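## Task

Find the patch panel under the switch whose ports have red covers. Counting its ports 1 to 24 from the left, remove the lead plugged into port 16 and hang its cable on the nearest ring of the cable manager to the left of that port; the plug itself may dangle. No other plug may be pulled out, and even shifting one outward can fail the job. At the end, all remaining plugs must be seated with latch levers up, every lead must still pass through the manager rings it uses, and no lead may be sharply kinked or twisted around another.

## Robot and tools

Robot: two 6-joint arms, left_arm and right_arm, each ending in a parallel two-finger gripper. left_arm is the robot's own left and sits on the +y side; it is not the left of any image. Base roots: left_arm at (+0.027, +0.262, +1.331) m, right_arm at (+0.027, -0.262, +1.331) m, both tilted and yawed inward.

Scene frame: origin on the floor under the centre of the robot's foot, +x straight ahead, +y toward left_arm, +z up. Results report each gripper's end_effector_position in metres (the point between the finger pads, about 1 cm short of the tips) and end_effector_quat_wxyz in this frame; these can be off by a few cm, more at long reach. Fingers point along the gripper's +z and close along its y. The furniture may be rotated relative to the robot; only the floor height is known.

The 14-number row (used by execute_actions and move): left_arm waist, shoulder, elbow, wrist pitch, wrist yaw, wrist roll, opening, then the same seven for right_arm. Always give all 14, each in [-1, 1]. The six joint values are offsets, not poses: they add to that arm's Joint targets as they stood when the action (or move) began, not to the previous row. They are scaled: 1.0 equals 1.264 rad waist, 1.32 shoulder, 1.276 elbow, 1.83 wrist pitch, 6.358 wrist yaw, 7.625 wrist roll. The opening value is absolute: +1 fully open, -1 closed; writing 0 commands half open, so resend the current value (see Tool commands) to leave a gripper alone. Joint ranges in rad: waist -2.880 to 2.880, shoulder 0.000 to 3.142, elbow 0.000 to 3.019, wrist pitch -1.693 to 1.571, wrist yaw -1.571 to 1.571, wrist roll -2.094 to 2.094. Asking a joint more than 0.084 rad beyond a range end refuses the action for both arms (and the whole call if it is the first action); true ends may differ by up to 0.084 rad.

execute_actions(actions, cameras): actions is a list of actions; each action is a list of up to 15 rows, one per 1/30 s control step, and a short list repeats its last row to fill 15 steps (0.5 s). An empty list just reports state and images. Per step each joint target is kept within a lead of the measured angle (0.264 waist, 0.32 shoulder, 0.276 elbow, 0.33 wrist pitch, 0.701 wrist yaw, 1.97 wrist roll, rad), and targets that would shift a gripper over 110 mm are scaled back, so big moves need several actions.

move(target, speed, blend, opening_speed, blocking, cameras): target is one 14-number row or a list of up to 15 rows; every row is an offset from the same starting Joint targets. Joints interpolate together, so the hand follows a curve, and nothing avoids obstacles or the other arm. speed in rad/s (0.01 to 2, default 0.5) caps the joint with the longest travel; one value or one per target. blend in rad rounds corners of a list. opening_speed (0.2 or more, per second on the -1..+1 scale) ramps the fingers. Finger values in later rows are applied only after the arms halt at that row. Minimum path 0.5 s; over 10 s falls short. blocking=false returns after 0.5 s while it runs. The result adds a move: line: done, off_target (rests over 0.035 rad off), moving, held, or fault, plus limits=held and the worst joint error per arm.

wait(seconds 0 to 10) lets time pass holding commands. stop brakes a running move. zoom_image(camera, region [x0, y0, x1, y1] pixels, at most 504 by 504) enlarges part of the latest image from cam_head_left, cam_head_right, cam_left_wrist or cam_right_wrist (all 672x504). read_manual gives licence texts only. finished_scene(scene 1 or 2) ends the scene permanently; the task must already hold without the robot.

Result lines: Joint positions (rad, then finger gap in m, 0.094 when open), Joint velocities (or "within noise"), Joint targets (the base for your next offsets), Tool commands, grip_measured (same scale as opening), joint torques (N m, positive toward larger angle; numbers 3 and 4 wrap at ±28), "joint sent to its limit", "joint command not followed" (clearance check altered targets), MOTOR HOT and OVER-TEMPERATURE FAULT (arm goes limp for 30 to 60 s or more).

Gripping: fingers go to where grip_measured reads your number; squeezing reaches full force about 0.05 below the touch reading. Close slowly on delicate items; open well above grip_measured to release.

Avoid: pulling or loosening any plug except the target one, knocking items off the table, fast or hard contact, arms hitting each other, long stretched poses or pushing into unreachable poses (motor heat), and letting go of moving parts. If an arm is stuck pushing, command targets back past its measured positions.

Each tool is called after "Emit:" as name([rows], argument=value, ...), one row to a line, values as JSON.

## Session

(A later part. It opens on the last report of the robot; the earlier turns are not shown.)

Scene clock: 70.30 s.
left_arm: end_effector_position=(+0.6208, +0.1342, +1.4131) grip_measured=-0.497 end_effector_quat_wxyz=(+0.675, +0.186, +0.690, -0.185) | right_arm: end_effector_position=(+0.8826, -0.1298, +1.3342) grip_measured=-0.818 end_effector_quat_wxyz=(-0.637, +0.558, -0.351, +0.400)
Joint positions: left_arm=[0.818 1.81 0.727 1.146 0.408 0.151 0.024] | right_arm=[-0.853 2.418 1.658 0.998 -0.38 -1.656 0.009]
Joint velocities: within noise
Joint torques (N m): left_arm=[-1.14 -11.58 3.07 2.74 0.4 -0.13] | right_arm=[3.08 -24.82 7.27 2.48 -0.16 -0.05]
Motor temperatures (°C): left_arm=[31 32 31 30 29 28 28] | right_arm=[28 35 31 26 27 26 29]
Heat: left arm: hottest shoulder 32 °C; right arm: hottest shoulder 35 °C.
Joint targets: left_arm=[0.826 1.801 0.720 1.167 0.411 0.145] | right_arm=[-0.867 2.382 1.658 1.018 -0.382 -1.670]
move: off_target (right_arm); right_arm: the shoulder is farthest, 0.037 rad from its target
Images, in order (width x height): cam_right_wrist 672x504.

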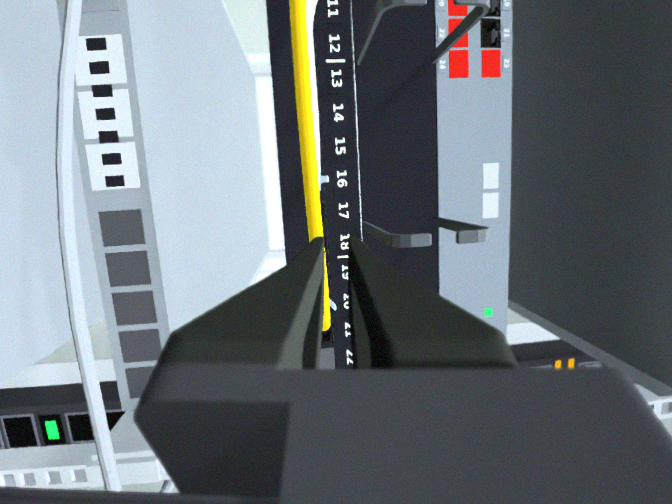

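Emit:
move(target=[0,0,0,0,0,0,-0.5,0,-0.0129,0,0,0,0,-0.82], speed=0.3, cameras=["cam_right_wrist"])

Scene clock: 71.50 s.
left_arm: end_effector_position=(+0.6208, +0.1342, +1.4131) grip_measured=-0.497 end_effector_quat_wxyz=(+0.675, +0.186, +0.690, -0.185) | right_arm: end_effector_position=(+0.8850, -0.1316, +1.3500) grip_measured=-0.818 end_effector_quat_wxyz=(-0.640, +0.553, -0.346, +0.406)
Joint positions: left_arm=[0.818 1.81 0.727 1.146 0.408 0.151 0.024] | right_arm=[-0.853 2.399 1.658 0.999 -0.38 -1.656 0.009]
Joint velocities: within noise
Joint torques (N m): left_arm=[-1.55 -11.22 2.96 2.71 0.37 -0.17] | right_arm=[3.31 -24.82 7.38 2.4 -0.12 -0.05]
Motor temperatures (°C): left_arm=[31 32 31 30 29 28 28] | right_arm=[28 35 31 26 27 26 29]
Heat: left arm: hottest shoulder 32 °C; right arm: hottest shoulder 35 °C.
Joint targets: left_arm=[0.826 1.801 0.720 1.167 0.411 0.145] | right_arm=[-0.867 2.364 1.658 1.018 -0.382 -1.670]
move: done
Images, in order (width x height): cam_right_wrist 672x504.

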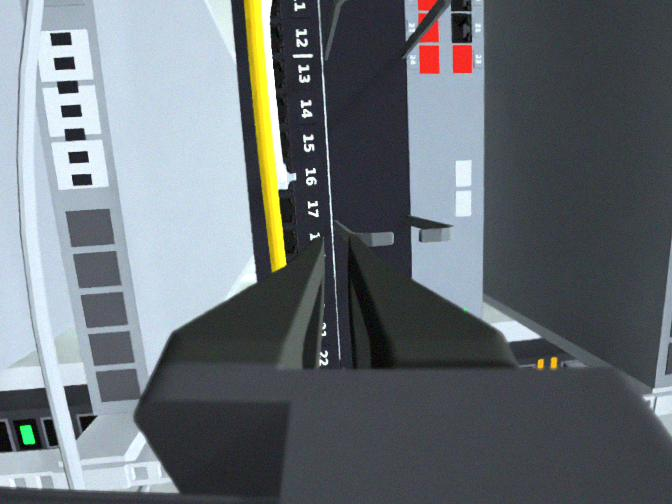

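Emit:
move([
  [0,0,0,0,0,0,-0.5,0.0222,0.0326,0.0337,-0.0109,0,0,-0.82],
  [0,0,0,0,0,0,-0.5,0.034,0.0879,0.1575,-0.0661,0.0041,-0.0008,-0.82],
], speed=0.2, cameras=["cam_right_wrist","cam_left_wrist"])

Emit:
zoom_image(camera="cam_right_wrist", region=[240, 60, 460, 280])

Emit:
zoom_image(camera="cam_left_wrist", region=[280, 60, 460, 200])

Scene clock: 73.87 s.
left_arm: end_effector_position=(+0.6208, +0.1342, +1.4131) grip_measured=-0.497 end_effector_quat_wxyz=(+0.675, +0.186, +0.690, -0.185) | right_arm: end_effector_position=(+0.9189, -0.1246, +1.3457) grip_measured=-0.818 end_effector_quat_wxyz=(-0.635, +0.554, -0.352, +0.408)
Joint positions: left_arm=[0.818 1.81 0.727 1.146 0.408 0.151 0.024] | right_arm=[-0.845 2.465 1.808 0.905 -0.359 -1.662 0.009]
Joint velocities: within noise
Joint torques (N m): left_arm=[-1.96 -11.28 2.95 2.85 0.41 -0.18] | right_arm=[6.3 -21.54 12.51 1.26 0.06 -0.04]
Motor temperatures (°C): left_arm=[31 33 30 30 29 28 28] | right_arm=[28 35 32 26 27 26 29]
Heat: left arm: hottest shoulder 33 °C; right arm: hottest shoulder 35 °C.
Joint targets: left_arm=[0.826 1.801 0.720 1.167 0.411 0.145] | right_arm=[-0.824 2.480 1.859 0.897 -0.356 -1.676]
move: off_target (right_arm); right_arm: the elbow is farthest, 0.051 rad from its target
Images, in order (width x height): cam_left_wrist 672x504, cam_right_wrist 672x504.

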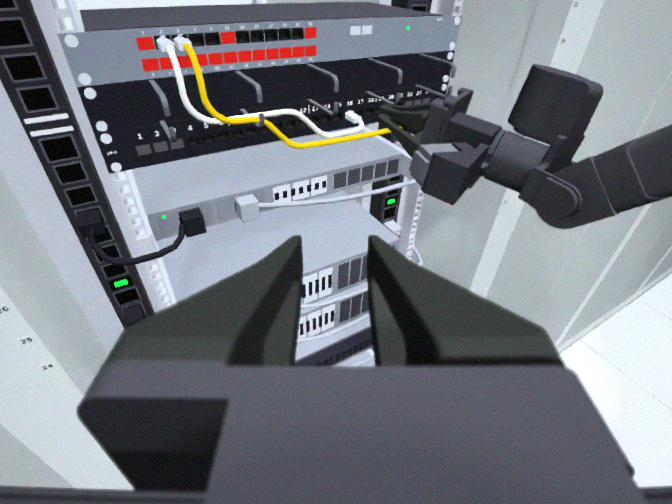

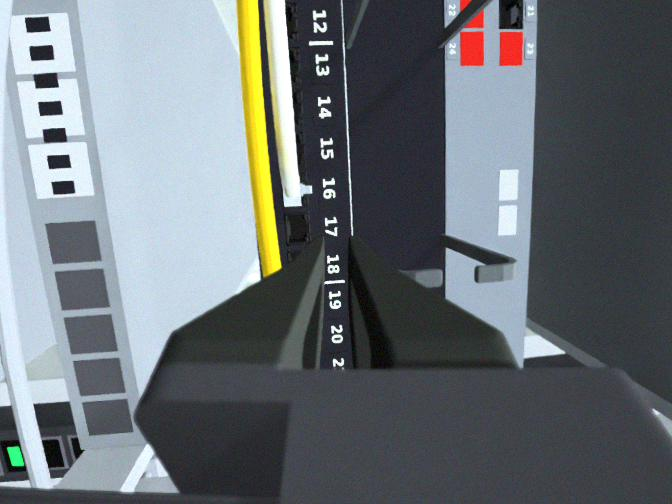

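Scaled by 2.291 from the camera's 672x504 image, which has a finer 960x720 frame.

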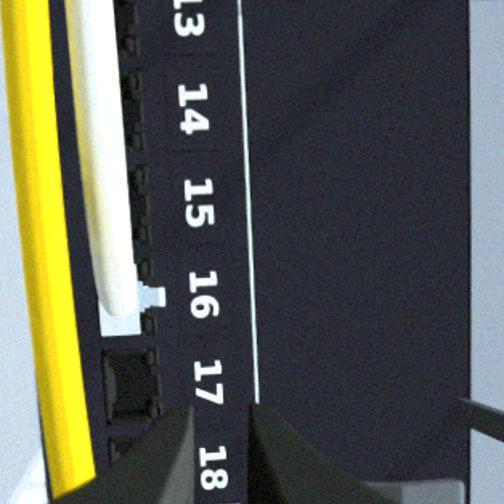

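Scaled by 2.800 from the camera's 672x504 image, which has a finer 960x720 frame.

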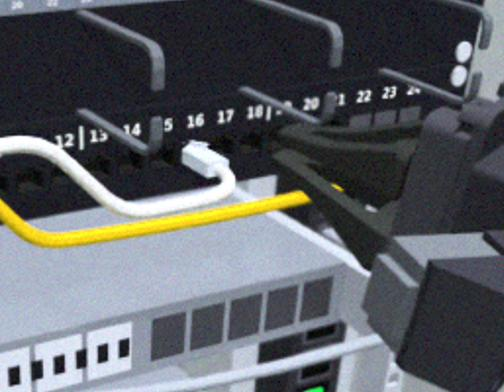

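Emit:
move(target=[0,0,0,0,0,0,-0.5,0,0.0167,0.011,0.0219,0,0,-0.82], speed=0.2, cameras=["cam_right_wrist","cam_left_wrist"])

Emit:
zoom_image(camera="cam_right_wrist", region=[240, 60, 460, 280])

Scene clock: 76.53 s.
left_arm: end_effector_position=(+0.6208, +0.1342, +1.4131) grip_measured=-0.497 end_effector_quat_wxyz=(+0.675, +0.186, +0.690, -0.185) | right_arm: end_effector_position=(+0.9200, -0.1238, +1.3406) grip_measured=-0.818 end_effector_quat_wxyz=(-0.637, +0.551, -0.348, +0.412)
Joint positions: left_arm=[0.818 1.81 0.727 1.146 0.408 0.151 0.024] | right_arm=[-0.845 2.485 1.823 0.922 -0.359 -1.663 0.009]
Joint velocities: within noise
Joint torques (N m): left_arm=[-1.79 -11.4 2.84 2.85 0.39 -0.13] | right_arm=[6.53 -21.48 12.36 2.35 0.06 -0.03]
Motor temperatures (°C): left_arm=[31 33 30 30 29 28 28] | right_arm=[28 35 32 26 27 26 29]
Heat: left arm: hottest shoulder 33 °C; right arm: hottest shoulder 35 °C.
Joint targets: left_arm=[0.826 1.801 0.720 1.167 0.411 0.145] | right_arm=[-0.824 2.503 1.873 0.937 -0.356 -1.676]
move: off_target (right_arm); right_arm: the elbow is farthest, 0.050 rad from its target
Images, in order (width x height): cam_left_wrist 672x504, cam_right_wrist 672x504.

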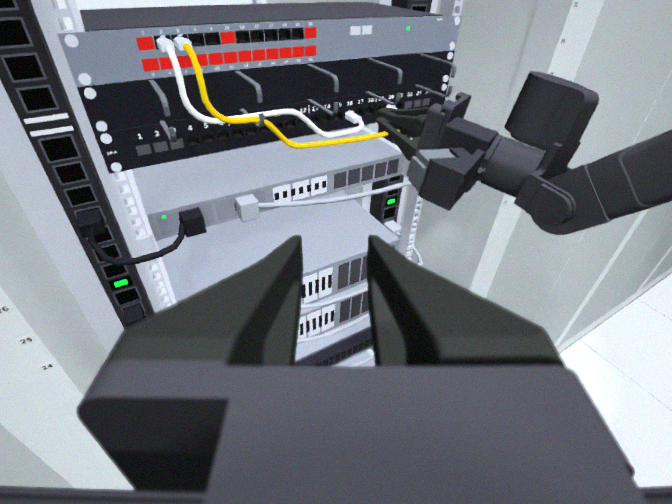

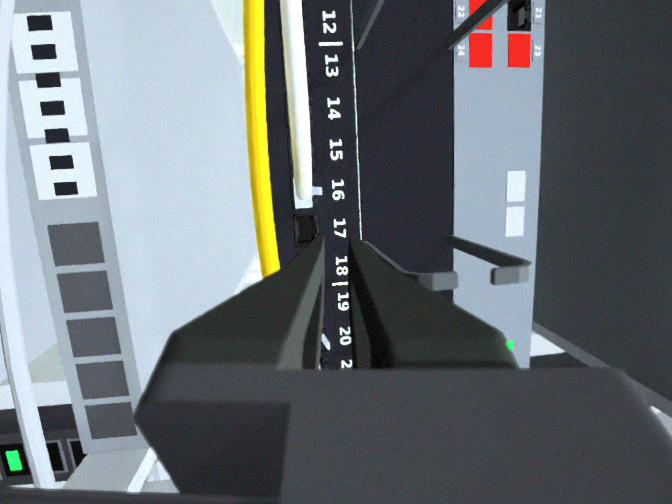

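Scaled by 2.291 from the camera's 672x504 image, which has a finer 960x720 frame.

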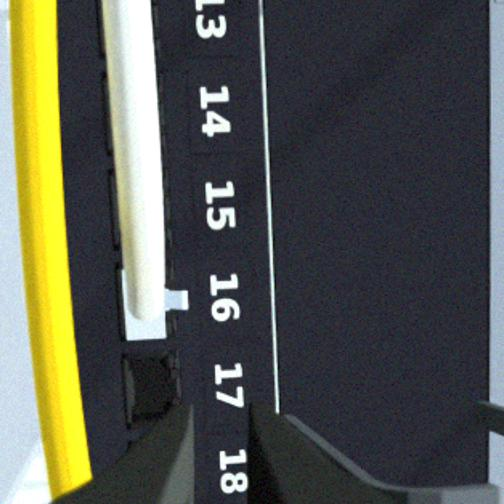

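Emit:
move(target=[0,0,0,0,0,0,-0.5,0,0.0083,0,0,0,0,-0.82], speed=0.2, cameras=["cam_right_wrist","cam_left_wrist"])

Emit:
zoom_image(camera="cam_right_wrist", region=[240, 60, 460, 280])

Emit:
zoom_image(camera="cam_left_wrist", region=[280, 60, 460, 200])

Scene clock: 77.53 s.
left_arm: end_effector_position=(+0.6208, +0.1342, +1.4131) grip_measured=-0.497 end_effector_quat_wxyz=(+0.675, +0.186, +0.690, -0.185) | right_arm: end_effector_position=(+0.9197, -0.1233, +1.3362) grip_measured=-0.818 end_effector_quat_wxyz=(-0.636, +0.551, -0.349, +0.412)
Joint positions: left_arm=[0.818 1.81 0.727 1.146 0.408 0.151 0.024] | right_arm=[-0.845 2.492 1.826 0.925 -0.358 -1.664 0.009]
Joint velocities: within noise
Joint torques (N m): left_arm=[-1.55 -11.34 3 2.77 0.4 -0.16] | right_arm=[6.48 -21.25 12.08 2.22 0.05 -0.05]
Motor temperatures (°C): left_arm=[31 33 30 30 29 28 28] | right_arm=[28 35 32 26 27 26 29]
Heat: left arm: hottest shoulder 33 °C; right arm: hottest shoulder 35 °C.
Joint targets: left_arm=[0.826 1.801 0.720 1.167 0.411 0.145] | right_arm=[-0.824 2.513 1.873 0.937 -0.356 -1.676]
move: off_target (right_arm); right_arm: the elbow is farthest, 0.047 rad from its target
Images, in order (width x height): cam_left_wrist 672x504, cam_right_wrist 672x504.

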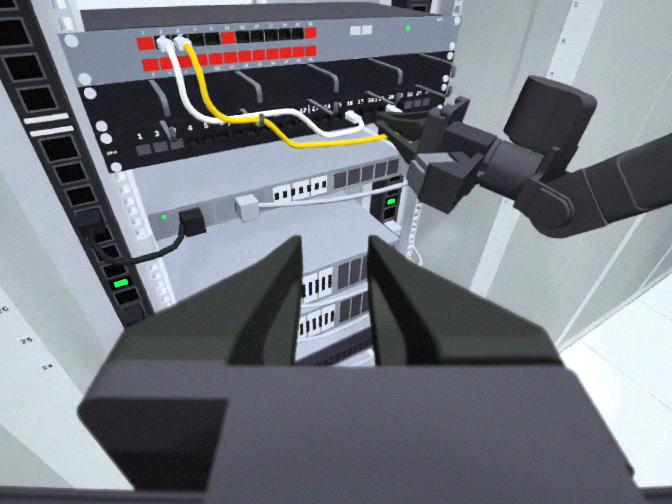

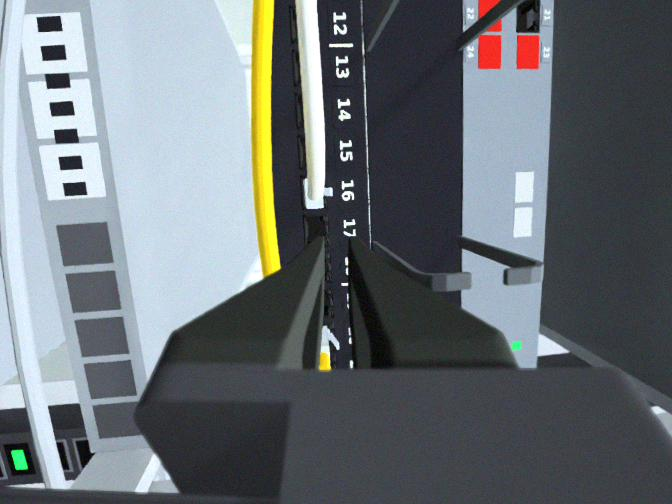

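Scaled by 2.291 from the camera's 672x504 image, which has a finer 960x720 frame.

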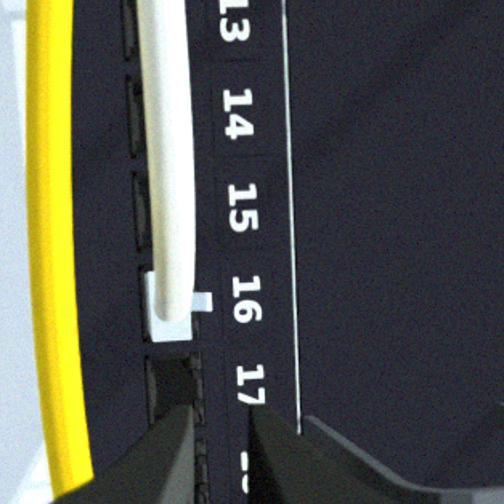

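Scaled by 2.800 from the camera's 672x504 image, which has a finer 960x720 frame.

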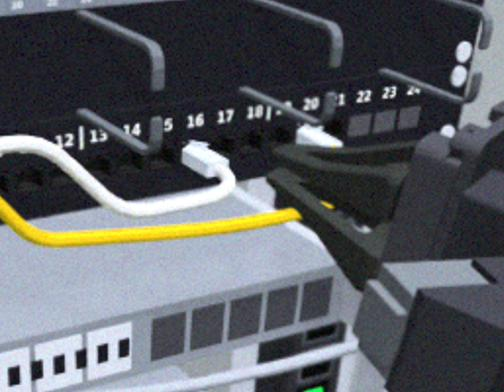

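Emit:
move(target=[0,0,0,0,0,0,-0.5,0.001,0.0055,0,-0.0087,0,0,-0.6], speed=0.2, opening_speed=1, cameras=["cam_right_wrist","cam_left_wrist"])

Emit:
zoom_image(camera="cam_right_wrist", region=[240, 60, 460, 280])

Scene clock: 80.17 s.
left_arm: end_effector_position=(+0.6208, +0.1342, +1.4131) grip_measured=-0.497 end_effector_quat_wxyz=(+0.675, +0.186, +0.690, -0.185) | right_arm: end_effector_position=(+0.9180, -0.1175, +1.3298) grip_measured=-0.603 end_effector_quat_wxyz=(-0.637, +0.554, -0.349, +0.408)
Joint positions: left_arm=[0.818 1.81 0.727 1.146 0.408 0.151 0.024] | right_arm=[-0.839 2.502 1.828 0.925 -0.358 -1.664 0.019]
Joint velocities: within noise
Joint torques (N m): left_arm=[-1.03 -11.52 2.92 2.84 0.43 -0.12] | right_arm=[6.07 -21.36 11.82 1.47 0.06 -0.03]
Motor temperatures (°C): left_arm=[31 33 30 30 29 28 28] | right_arm=[28 35 33 26 27 26 29]
Heat: left arm: hottest shoulder 33 °C; right arm: hottest shoulder 35 °C.
Joint targets: left_arm=[0.826 1.801 0.720 1.167 0.411 0.145] | right_arm=[-0.823 2.521 1.873 0.921 -0.356 -1.676]
move: off_target (right_arm); right_arm: the elbow is farthest, 0.045 rad from its target
Images, in order (width x height): cam_left_wrist 672x504, cam_right_wrist 672x504.

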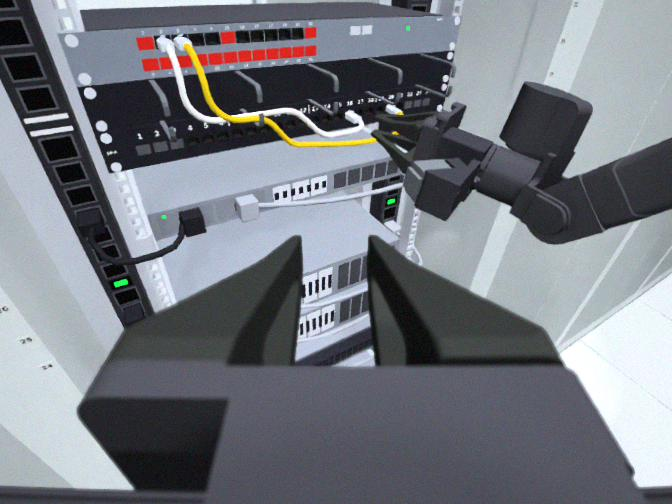

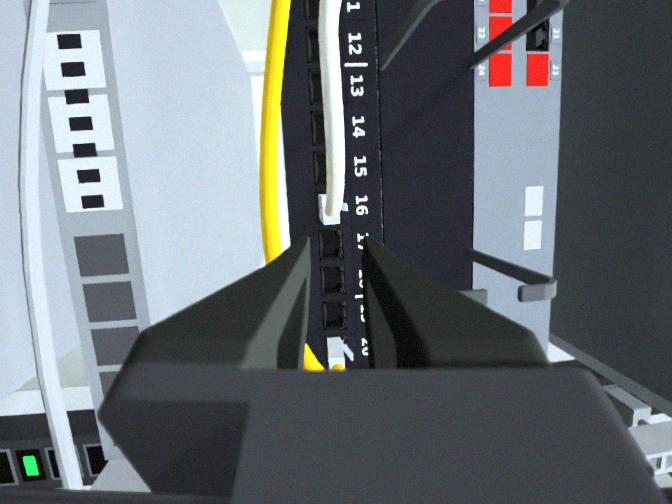

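Scaled by 2.291 from the camera's 672x504 image, which has a finer 960x720 frame.

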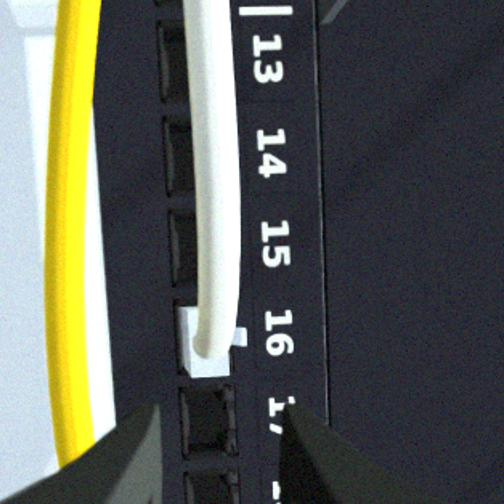

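Emit:
move(target=[0,0,0,0,0,0,-0.5,0.0095,0.0318,0.0799,-0.0311,0.0025,-0.0008,-0.6], speed=0.15, cameras=["cam_right_wrist","cam_left_wrist"])

Emit:
zoom_image(camera="cam_right_wrist", region=[240, 100, 440, 300])

Emit:
zoom_image(camera="cam_left_wrist", region=[280, 60, 460, 200])

Scene clock: 82.07 s.
left_arm: end_effector_position=(+0.6208, +0.1342, +1.4131) grip_measured=-0.497 end_effector_quat_wxyz=(+0.675, +0.186, +0.690, -0.185) | right_arm: end_effector_position=(+0.9351, -0.1050, +1.3282) grip_measured=-0.602 end_effector_quat_wxyz=(-0.637, +0.554, -0.349, +0.408)
Joint positions: left_arm=[0.818 1.81 0.727 1.146 0.408 0.151 0.024] | right_arm=[-0.826 2.545 1.921 0.875 -0.346 -1.668 0.019]
Joint velocities: within noise
Joint torques (N m): left_arm=[-1.73 -11.75 2.86 2.73 0.39 -0.14] | right_arm=[6.24 -22.36 13.01 1.22 0.18 -0.05]
Motor temperatures (°C): left_arm=[31 33 30 30 29 28 28] | right_arm=[28 36 33 26 27 26 29]
Heat: left arm: hottest shoulder 33 °C; right arm: hottest shoulder 36 °C.
Joint targets: left_arm=[0.826 1.801 0.720 1.167 0.411 0.145] | right_arm=[-0.811 2.563 1.975 0.864 -0.340 -1.682]
move: off_target (right_arm); right_arm: the elbow is farthest, 0.054 rad from its target
Images, in order (width x height): cam_left_wrist 672x504, cam_right_wrist 672x504.

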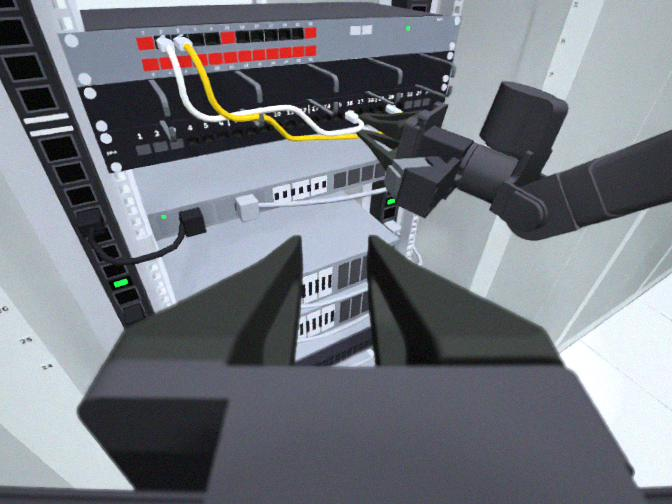

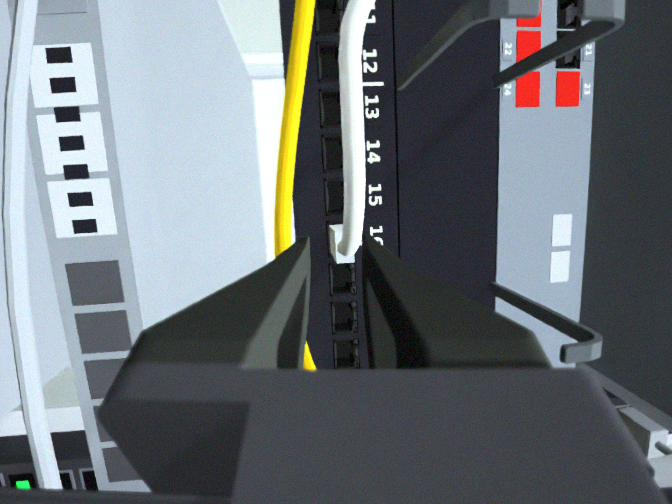

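Scaled by 2.520 from the camera's 672x504 image, which has a finer 960x720 frame.

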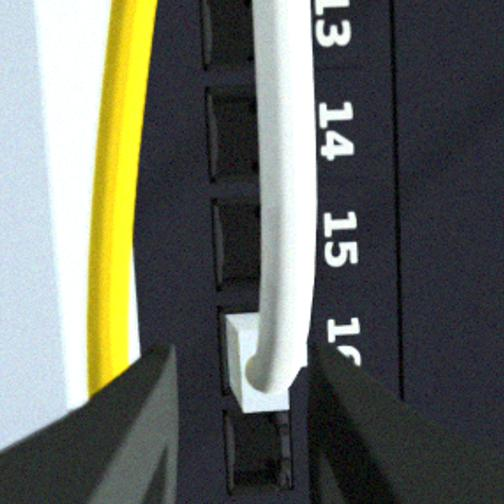

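Scaled by 2.800 from the camera's 672x504 image, which has a finer 960x720 frame.

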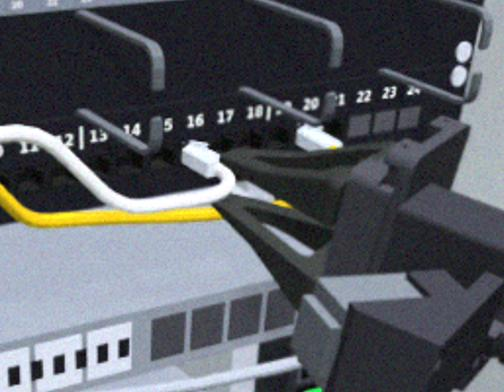

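Emit:
move(target=[0,0,0,0,0,0,-0.5,0,0,0.009,0,0,0,-0.6], speed=0.15, cameras=["cam_right_wrist"])

Emit:
zoom_image(camera="cam_right_wrist", region=[240, 100, 440, 300])

Scene clock: 84.13 s.
left_arm: end_effector_position=(+0.6208, +0.1342, +1.4131) grip_measured=-0.497 end_effector_quat_wxyz=(+0.675, +0.186, +0.690, -0.185) | right_arm: end_effector_position=(+0.9370, -0.1048, +1.3308) grip_measured=-0.602 end_effector_quat_wxyz=(-0.638, +0.553, -0.347, +0.409)
Joint positions: left_arm=[0.818 1.81 0.727 1.146 0.408 0.151 0.024] | right_arm=[-0.825 2.547 1.93 0.873 -0.346 -1.668 0.019]
Joint velocities: within noise
Joint torques (N m): left_arm=[-1.2 -12.1 2.99 2.84 0.35 -0.13] | right_arm=[6.07 -22.48 13.2 1.35 0.17 -0.06]
Motor temperatures (°C): left_arm=[31 33 30 30 29 28 28] | right_arm=[28 36 33 26 27 26 29]
Heat: left arm: hottest shoulder 33 °C; right arm: hottest shoulder 36 °C.
Joint targets: left_arm=[0.826 1.801 0.720 1.167 0.411 0.145] | right_arm=[-0.811 2.563 1.986 0.864 -0.340 -1.682]
move: off_target (right_arm); right_arm: the elbow is farthest, 0.056 rad from its target
Images, in order (width x height): cam_right_wrist 672x504.

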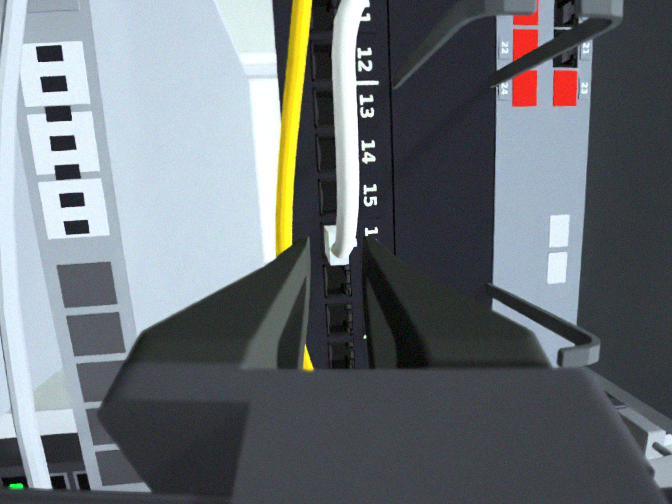

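Scaled by 2.520 from the camera's 672x504 image, which has a finer 960x720 frame.

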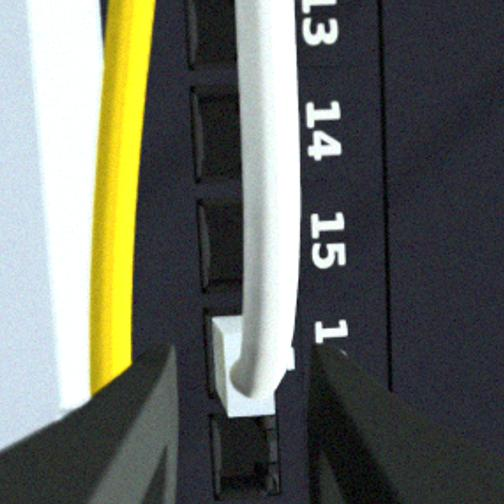

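Emit:
move(target=[0,0,0,0,0,0,-0.5,0.0008,0.022,0.0525,-0.0251,0.0002,-0.0001,-0.6], speed=0.15, cameras=["cam_right_wrist","cam_left_wrist"])

Emit:
zoom_image(camera="cam_right_wrist", region=[240, 140, 440, 340])

Emit:
zoom_image(camera="cam_left_wrist", region=[280, 60, 460, 200])

Scene clock: 85.37 s.
left_arm: end_effector_position=(+0.6208, +0.1342, +1.4131) grip_measured=-0.497 end_effector_quat_wxyz=(+0.675, +0.186, +0.690, -0.185) | right_arm: end_effector_position=(+0.9487, -0.1017, +1.3296) grip_measured=-0.602 end_effector_quat_wxyz=(-0.637, +0.554, -0.348, +0.407)
Joint positions: left_arm=[0.818 1.81 0.727 1.146 0.408 0.151 0.024] | right_arm=[-0.823 2.574 1.993 0.832 -0.345 -1.669 0.019]
Joint velocities: within noise
Joint torques (N m): left_arm=[-1.03 -12.22 3.1 2.85 0.4 -0.16] | right_arm=[5.89 -22.42 13.85 1.05 0.2 -0.05]
Motor temperatures (°C): left_arm=[31 33 30 30 29 28 28] | right_arm=[28 36 34 26 27 26 29]
Heat: left arm: hottest shoulder 33 °C; right arm: hottest shoulder 36 °C.
Joint targets: left_arm=[0.826 1.801 0.720 1.167 0.411 0.145] | right_arm=[-0.810 2.592 2.054 0.818 -0.339 -1.683]
move: off_target (right_arm); right_arm: the elbow is farthest, 0.060 rad from its target
Images, in order (width x height): cam_left_wrist 672x504, cam_right_wrist 672x504.

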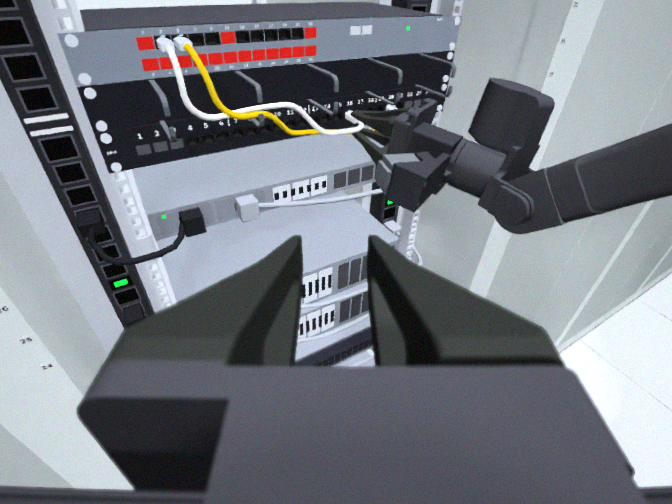

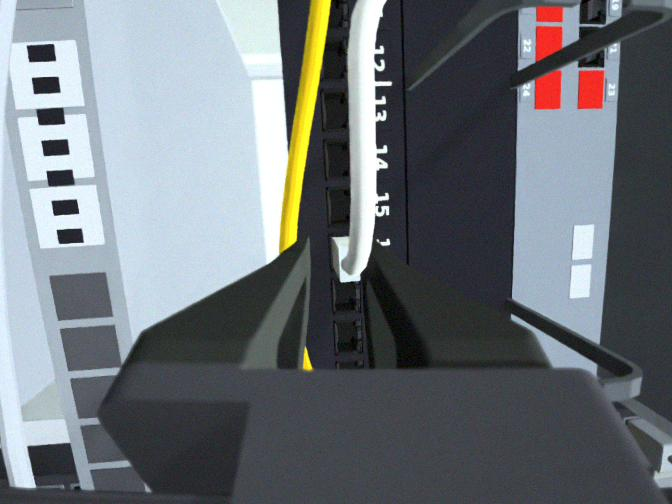

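Scaled by 2.520 from the camera's 672x504 image, which has a finer 960x720 frame.

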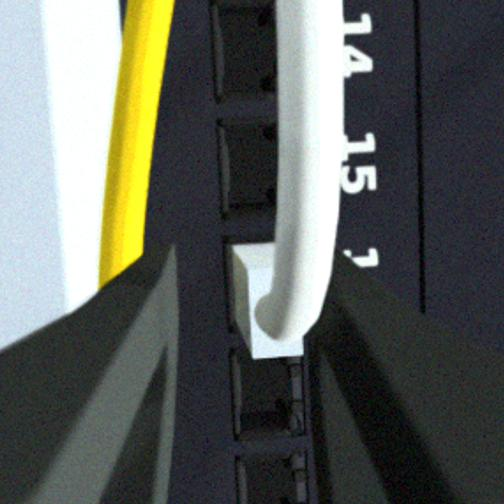

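Scaled by 2.800 from the camera's 672x504 image, which has a finer 960x720 frame.

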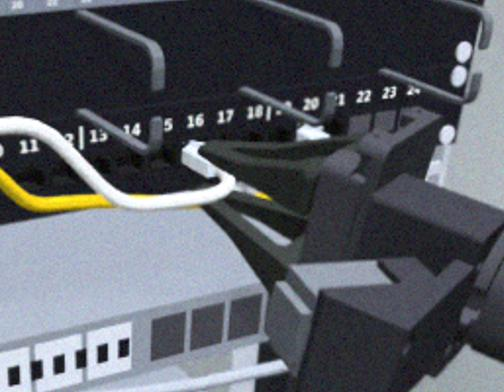

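Emit:
move(target=[0,0,0,0,0,0,-0.5,0,0,0.0067,0,0,0,-0.6], speed=0.15, cameras=["cam_right_wrist"])

Emit:
zoom_image(camera="cam_right_wrist", region=[240, 140, 440, 340])

Scene clock: 86.80 s.
left_arm: end_effector_position=(+0.6208, +0.1342, +1.4131) grip_measured=-0.497 end_effector_quat_wxyz=(+0.675, +0.186, +0.690, -0.185) | right_arm: end_effector_position=(+0.9489, -0.1017, +1.3298) grip_measured=-0.602 end_effector_quat_wxyz=(-0.637, +0.554, -0.348, +0.408)
Joint positions: left_arm=[0.818 1.81 0.727 1.146 0.408 0.151 0.024] | right_arm=[-0.823 2.575 1.994 0.832 -0.345 -1.669 0.019]
Joint velocities: within noise
Joint torques (N m): left_arm=[-1.49 -11.34 3.1 2.84 0.35 -0.15] | right_arm=[5.83 -22.53 14.54 1.06 0.19 -0.06]
Motor temperatures (°C): left_arm=[31 33 30 30 29 28 28] | right_arm=[28 36 34 26 27 26 29]
Heat: left arm: hottest shoulder 33 °C; right arm: hottest shoulder 36 °C.
Joint targets: left_arm=[0.826 1.801 0.720 1.167 0.411 0.145] | right_arm=[-0.810 2.592 2.062 0.818 -0.339 -1.683]
move: off_target (right_arm); right_arm: the elbow is farthest, 0.068 rad from its target
Images, in order (width x height): cam_right_wrist 672x504.

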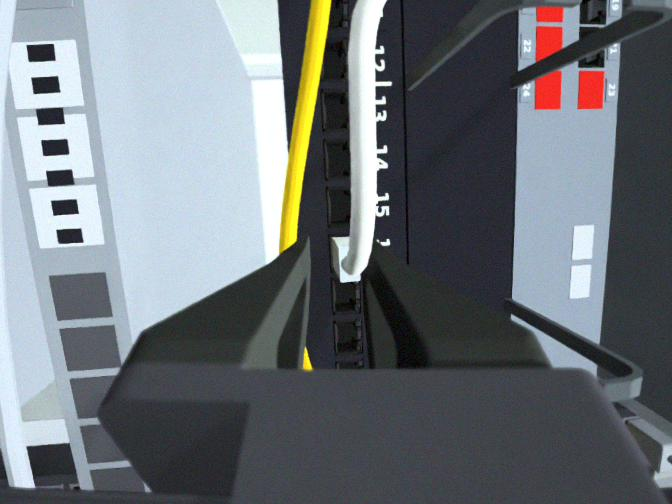

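Scaled by 2.520 from the camera's 672x504 image, which has a finer 960x720 frame.

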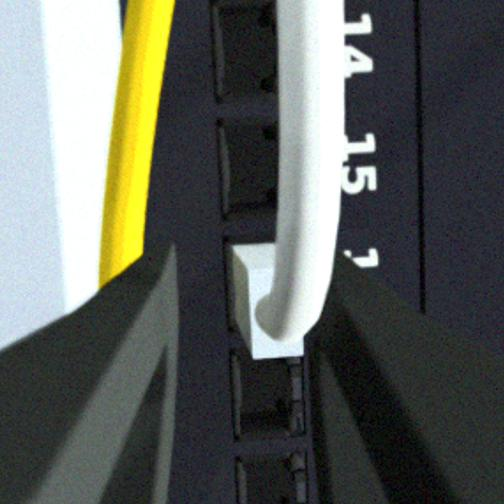

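Emit:
move(target=[0,0,0,0,0,0,-0.5,0,0,0.0078,0,0,0,-0.6], speed=0.15, cameras=["cam_right_wrist"])

Emit:
zoom_image(camera="cam_right_wrist", region=[240, 140, 440, 340])

Scene clock: 87.73 s.
left_arm: end_effector_position=(+0.6208, +0.1342, +1.4131) grip_measured=-0.497 end_effector_quat_wxyz=(+0.675, +0.186, +0.690, -0.185) | right_arm: end_effector_position=(+0.9492, -0.1015, +1.3303) grip_measured=-0.602 end_effector_quat_wxyz=(-0.637, +0.554, -0.346, +0.408)
Joint positions: left_arm=[0.818 1.81 0.727 1.146 0.408 0.151 0.024] | right_arm=[-0.823 2.576 1.996 0.832 -0.347 -1.671 0.019]
Joint velocities: within noise
Joint torques (N m): left_arm=[-1.96 -11.63 3.04 2.82 0.4 -0.16] | right_arm=[5.83 -22.83 15.15 1.07 0.32 -0.03]
Motor temperatures (°C): left_arm=[31 33 30 30 29 28 28] | right_arm=[28 37 34 26 27 26 29]
Heat: left arm: hottest shoulder 33 °C; right arm: hottest shoulder 37 °C.
Joint targets: left_arm=[0.826 1.801 0.720 1.167 0.411 0.145] | right_arm=[-0.810 2.592 2.072 0.818 -0.339 -1.683]
move: off_target (right_arm); right_arm: the elbow is farthest, 0.075 rad from its target
Images, in order (width x height): cam_right_wrist 672x504.

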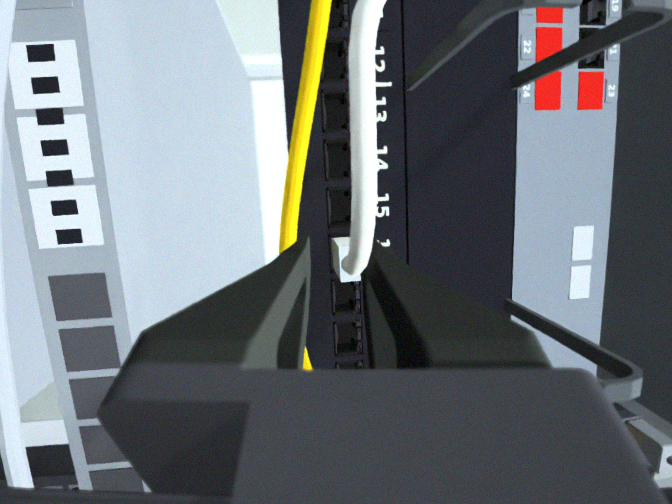

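Scaled by 2.520 from the camera's 672x504 image, which has a finer 960x720 frame.

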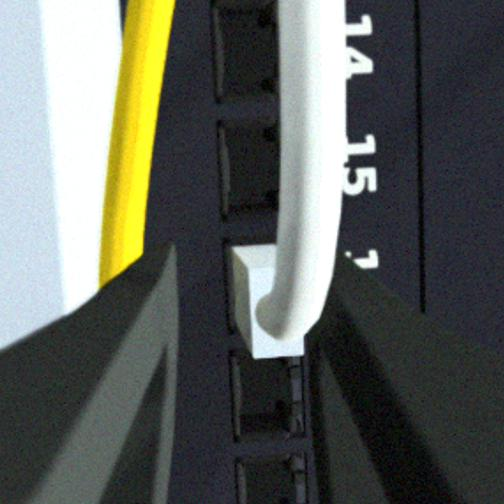

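Emit:
execute_actions(actions=[], cameras=["cam_left_wrist","cam_head_left","cam_head_right"])

Emit:
zoom_image(camera="cam_left_wrist", region=[330, 95, 400, 145])

Emit:
zoom_image(camera="cam_head_right", region=[300, 280, 390, 340])

Scene clock: 88.67 s.
left_arm: end_effector_position=(+0.6208, +0.1342, +1.4131) grip_measured=-0.497 end_effector_quat_wxyz=(+0.675, +0.186, +0.690, -0.185) | right_arm: end_effector_position=(+0.9493, -0.1014, +1.3305) grip_measured=-0.602 end_effector_quat_wxyz=(-0.637, +0.554, -0.346, +0.408)
Joint positions: left_arm=[0.818 1.81 0.727 1.146 0.408 0.151 0.024] | right_arm=[-0.823 2.576 1.997 0.832 -0.347 -1.671 0.019]
Joint velocities: within noise
Joint torques (N m): left_arm=[-1.14 -11.58 2.78 2.73 0.4 -0.17] | right_arm=[5.89 -22.53 15.09 1.07 0.32 -0.05]
Motor temperatures (°C): left_arm=[31 33 30 30 29 28 28] | right_arm=[28 37 34 26 27 26 29]
Heat: left arm: hottest shoulder 33 °C; right arm: hottest shoulder 37 °C.
Joint targets: left_arm=[0.826 1.801 0.720 1.167 0.411 0.145] | right_arm=[-0.810 2.592 2.072 0.818 -0.339 -1.683]
Tool commands: left_gripper/opening=-0.5 right_gripper/opening=-0.6
Images, in order (width x height): cam_head_left 672x504, cam_head_right 672x504, cam_left_wrist 672x504.

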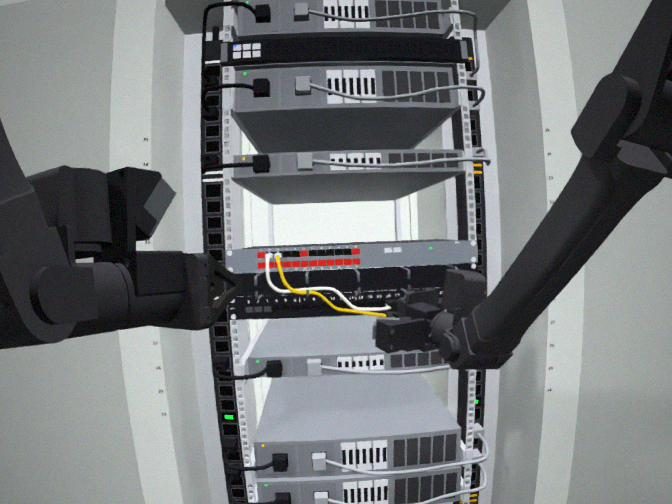

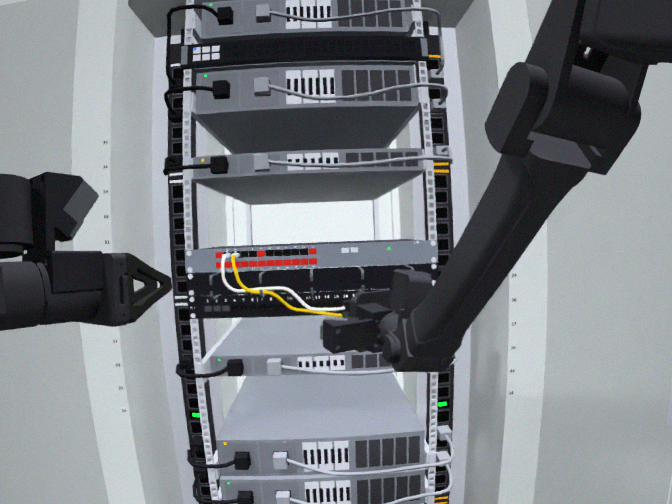

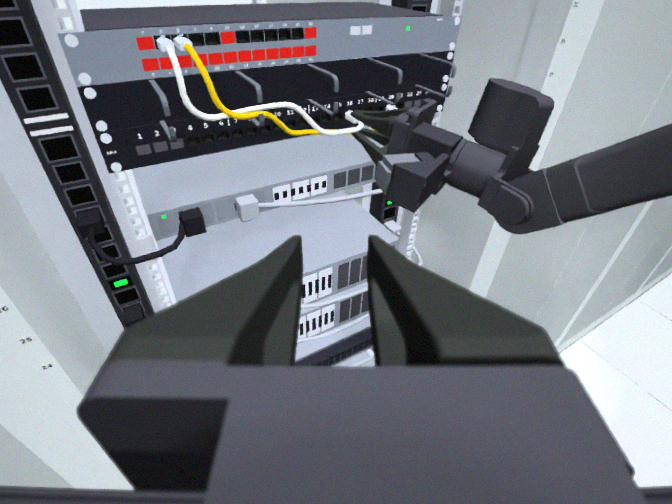

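Scaled by 7.200 from the camera's 672x504 image, which has a finer 960x720 frame.

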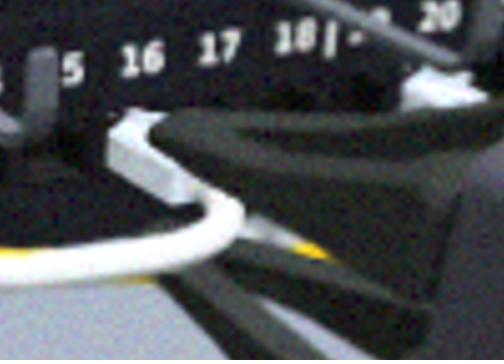

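Scaled by 5.600 from the camera's 672x504 image, which has a finer 960x720 frame.

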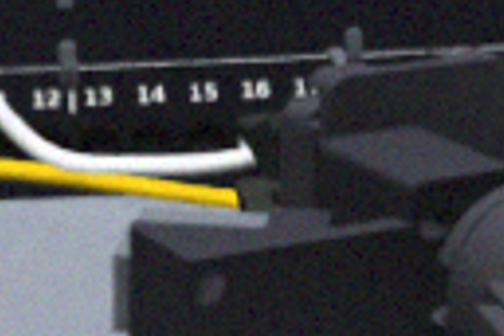

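Emit:
move(target=[0,0,0,0,0,0,-0.5,0,0,-0.0125,0,0,0,-0.8], speed=0.15, opening_speed=0.2, cameras=["cam_right_wrist"])

Emit:
zoom_image(camera="cam_right_wrist", region=[240, 140, 440, 340])

Scene clock: 90.47 s.
left_arm: end_effector_position=(+0.6208, +0.1342, +1.4131) grip_measured=-0.497 end_effector_quat_wxyz=(+0.675, +0.186, +0.690, -0.185) | right_arm: end_effector_position=(+0.9486, -0.1010, +1.3327) grip_measured=-0.796 end_effector_quat_wxyz=(-0.640, +0.552, -0.342, +0.410)
Joint positions: left_arm=[0.818 1.81 0.727 1.146 0.408 0.151 0.024] | right_arm=[-0.823 2.576 1.997 0.843 -0.352 -1.671 0.01]
Joint velocities: within noise
Joint torques (N m): left_arm=[-1.49 -12.45 3.04 2.69 0.39 -0.11] | right_arm=[6.18 -22.3 13.79 0.47 0.49 0]
Motor temperatures (°C): left_arm=[31 33 30 30 29 28 28] | right_arm=[28 37 35 26 27 26 29]
Heat: left arm: hottest shoulder 33 °C; right arm: hottest shoulder 37 °C.
Joint targets: left_arm=[0.826 1.801 0.720 1.167 0.411 0.145] | right_arm=[-0.810 2.592 2.056 0.818 -0.339 -1.683]
move: off_target (right_arm); right_arm: the elbow is farthest, 0.059 rad from its target
Images, in order (width x height): cam_right_wrist 672x504.

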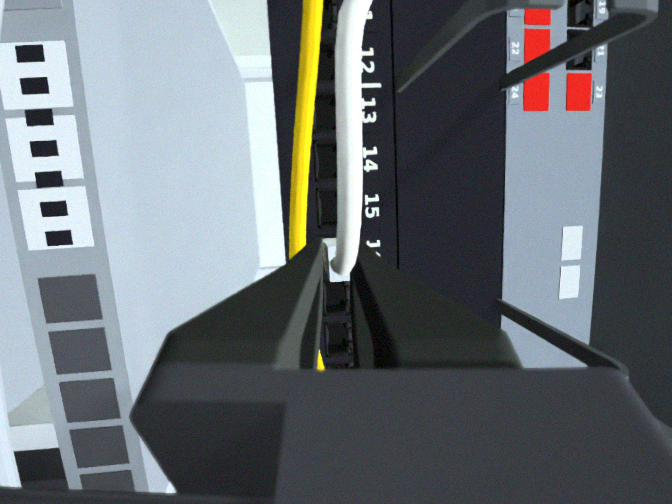

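Scaled by 2.520 from the camera's 672x504 image, which has a finer 960x720 frame.

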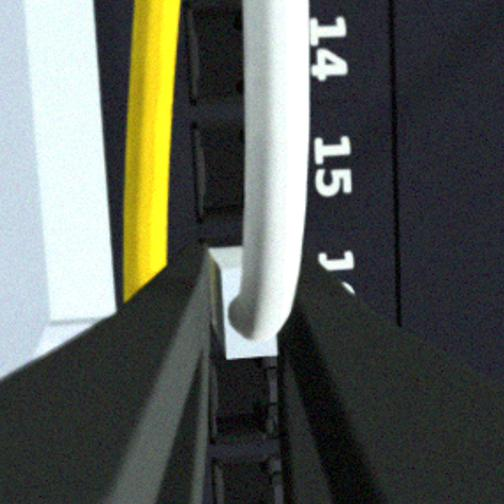

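Emit:
move(target=[0,0,0,0,0,0,-0.5,0,0,0,0,0,0,-0.92], speed=0.15, opening_speed=0.2, cameras=["cam_right_wrist","cam_left_wrist"])

Emit:
zoom_image(camera="cam_right_wrist", region=[240, 140, 440, 340])

Scene clock: 91.57 s.
left_arm: end_effector_position=(+0.6208, +0.1342, +1.4131) grip_measured=-0.497 end_effector_quat_wxyz=(+0.675, +0.186, +0.690, -0.185) | right_arm: end_effector_position=(+0.9485, -0.1010, +1.3330) grip_measured=-0.880 end_effector_quat_wxyz=(-0.640, +0.552, -0.341, +0.410)
Joint positions: left_arm=[0.818 1.81 0.727 1.146 0.408 0.151 0.024] | right_arm=[-0.823 2.576 1.997 0.844 -0.353 -1.671 0.006]
Joint velocities: within noise
Joint torques (N m): left_arm=[-1.85 -12.04 3.04 2.69 0.43 -0.15] | right_arm=[6.12 -22.53 13.67 0.5 0.52 -0.04]
Motor temperatures (°C): left_arm=[31 33 30 30 29 28 28] | right_arm=[28 37 35 26 27 26 29]
Heat: left arm: hottest shoulder 33 °C; right arm: hottest shoulder 37 °C.
Joint targets: left_arm=[0.826 1.801 0.720 1.167 0.411 0.145] | right_arm=[-0.810 2.592 2.056 0.818 -0.339 -1.683]
move: off_target (right_arm); right_arm: the elbow is farthest, 0.059 rad from its target
Images, in order (width x height): cam_left_wrist 672x504, cam_right_wrist 672x504.

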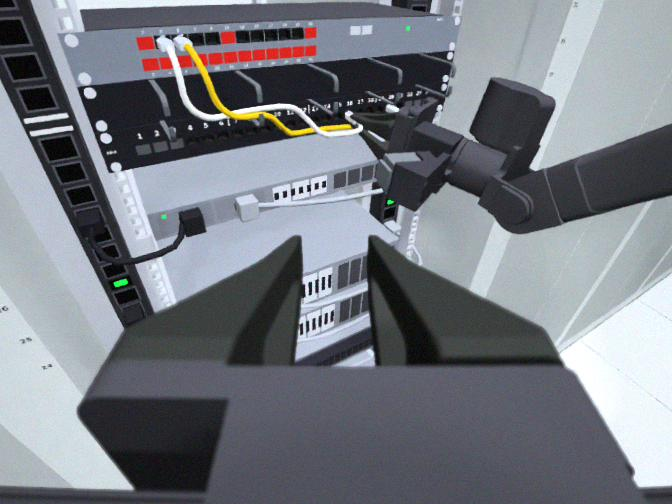

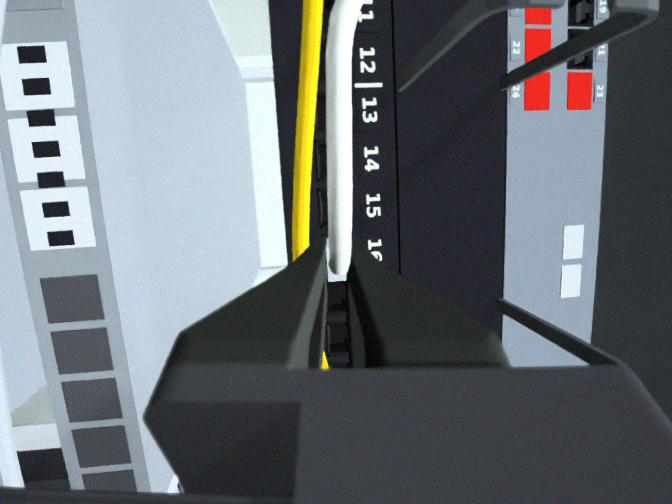

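Scaled by 2.520 from the camera's 672x504 image, which has a finer 960x720 frame.

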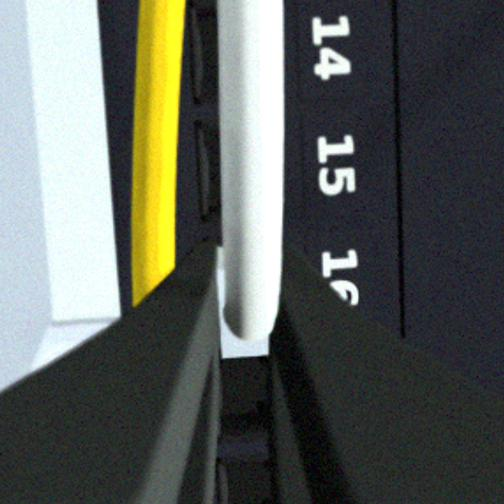

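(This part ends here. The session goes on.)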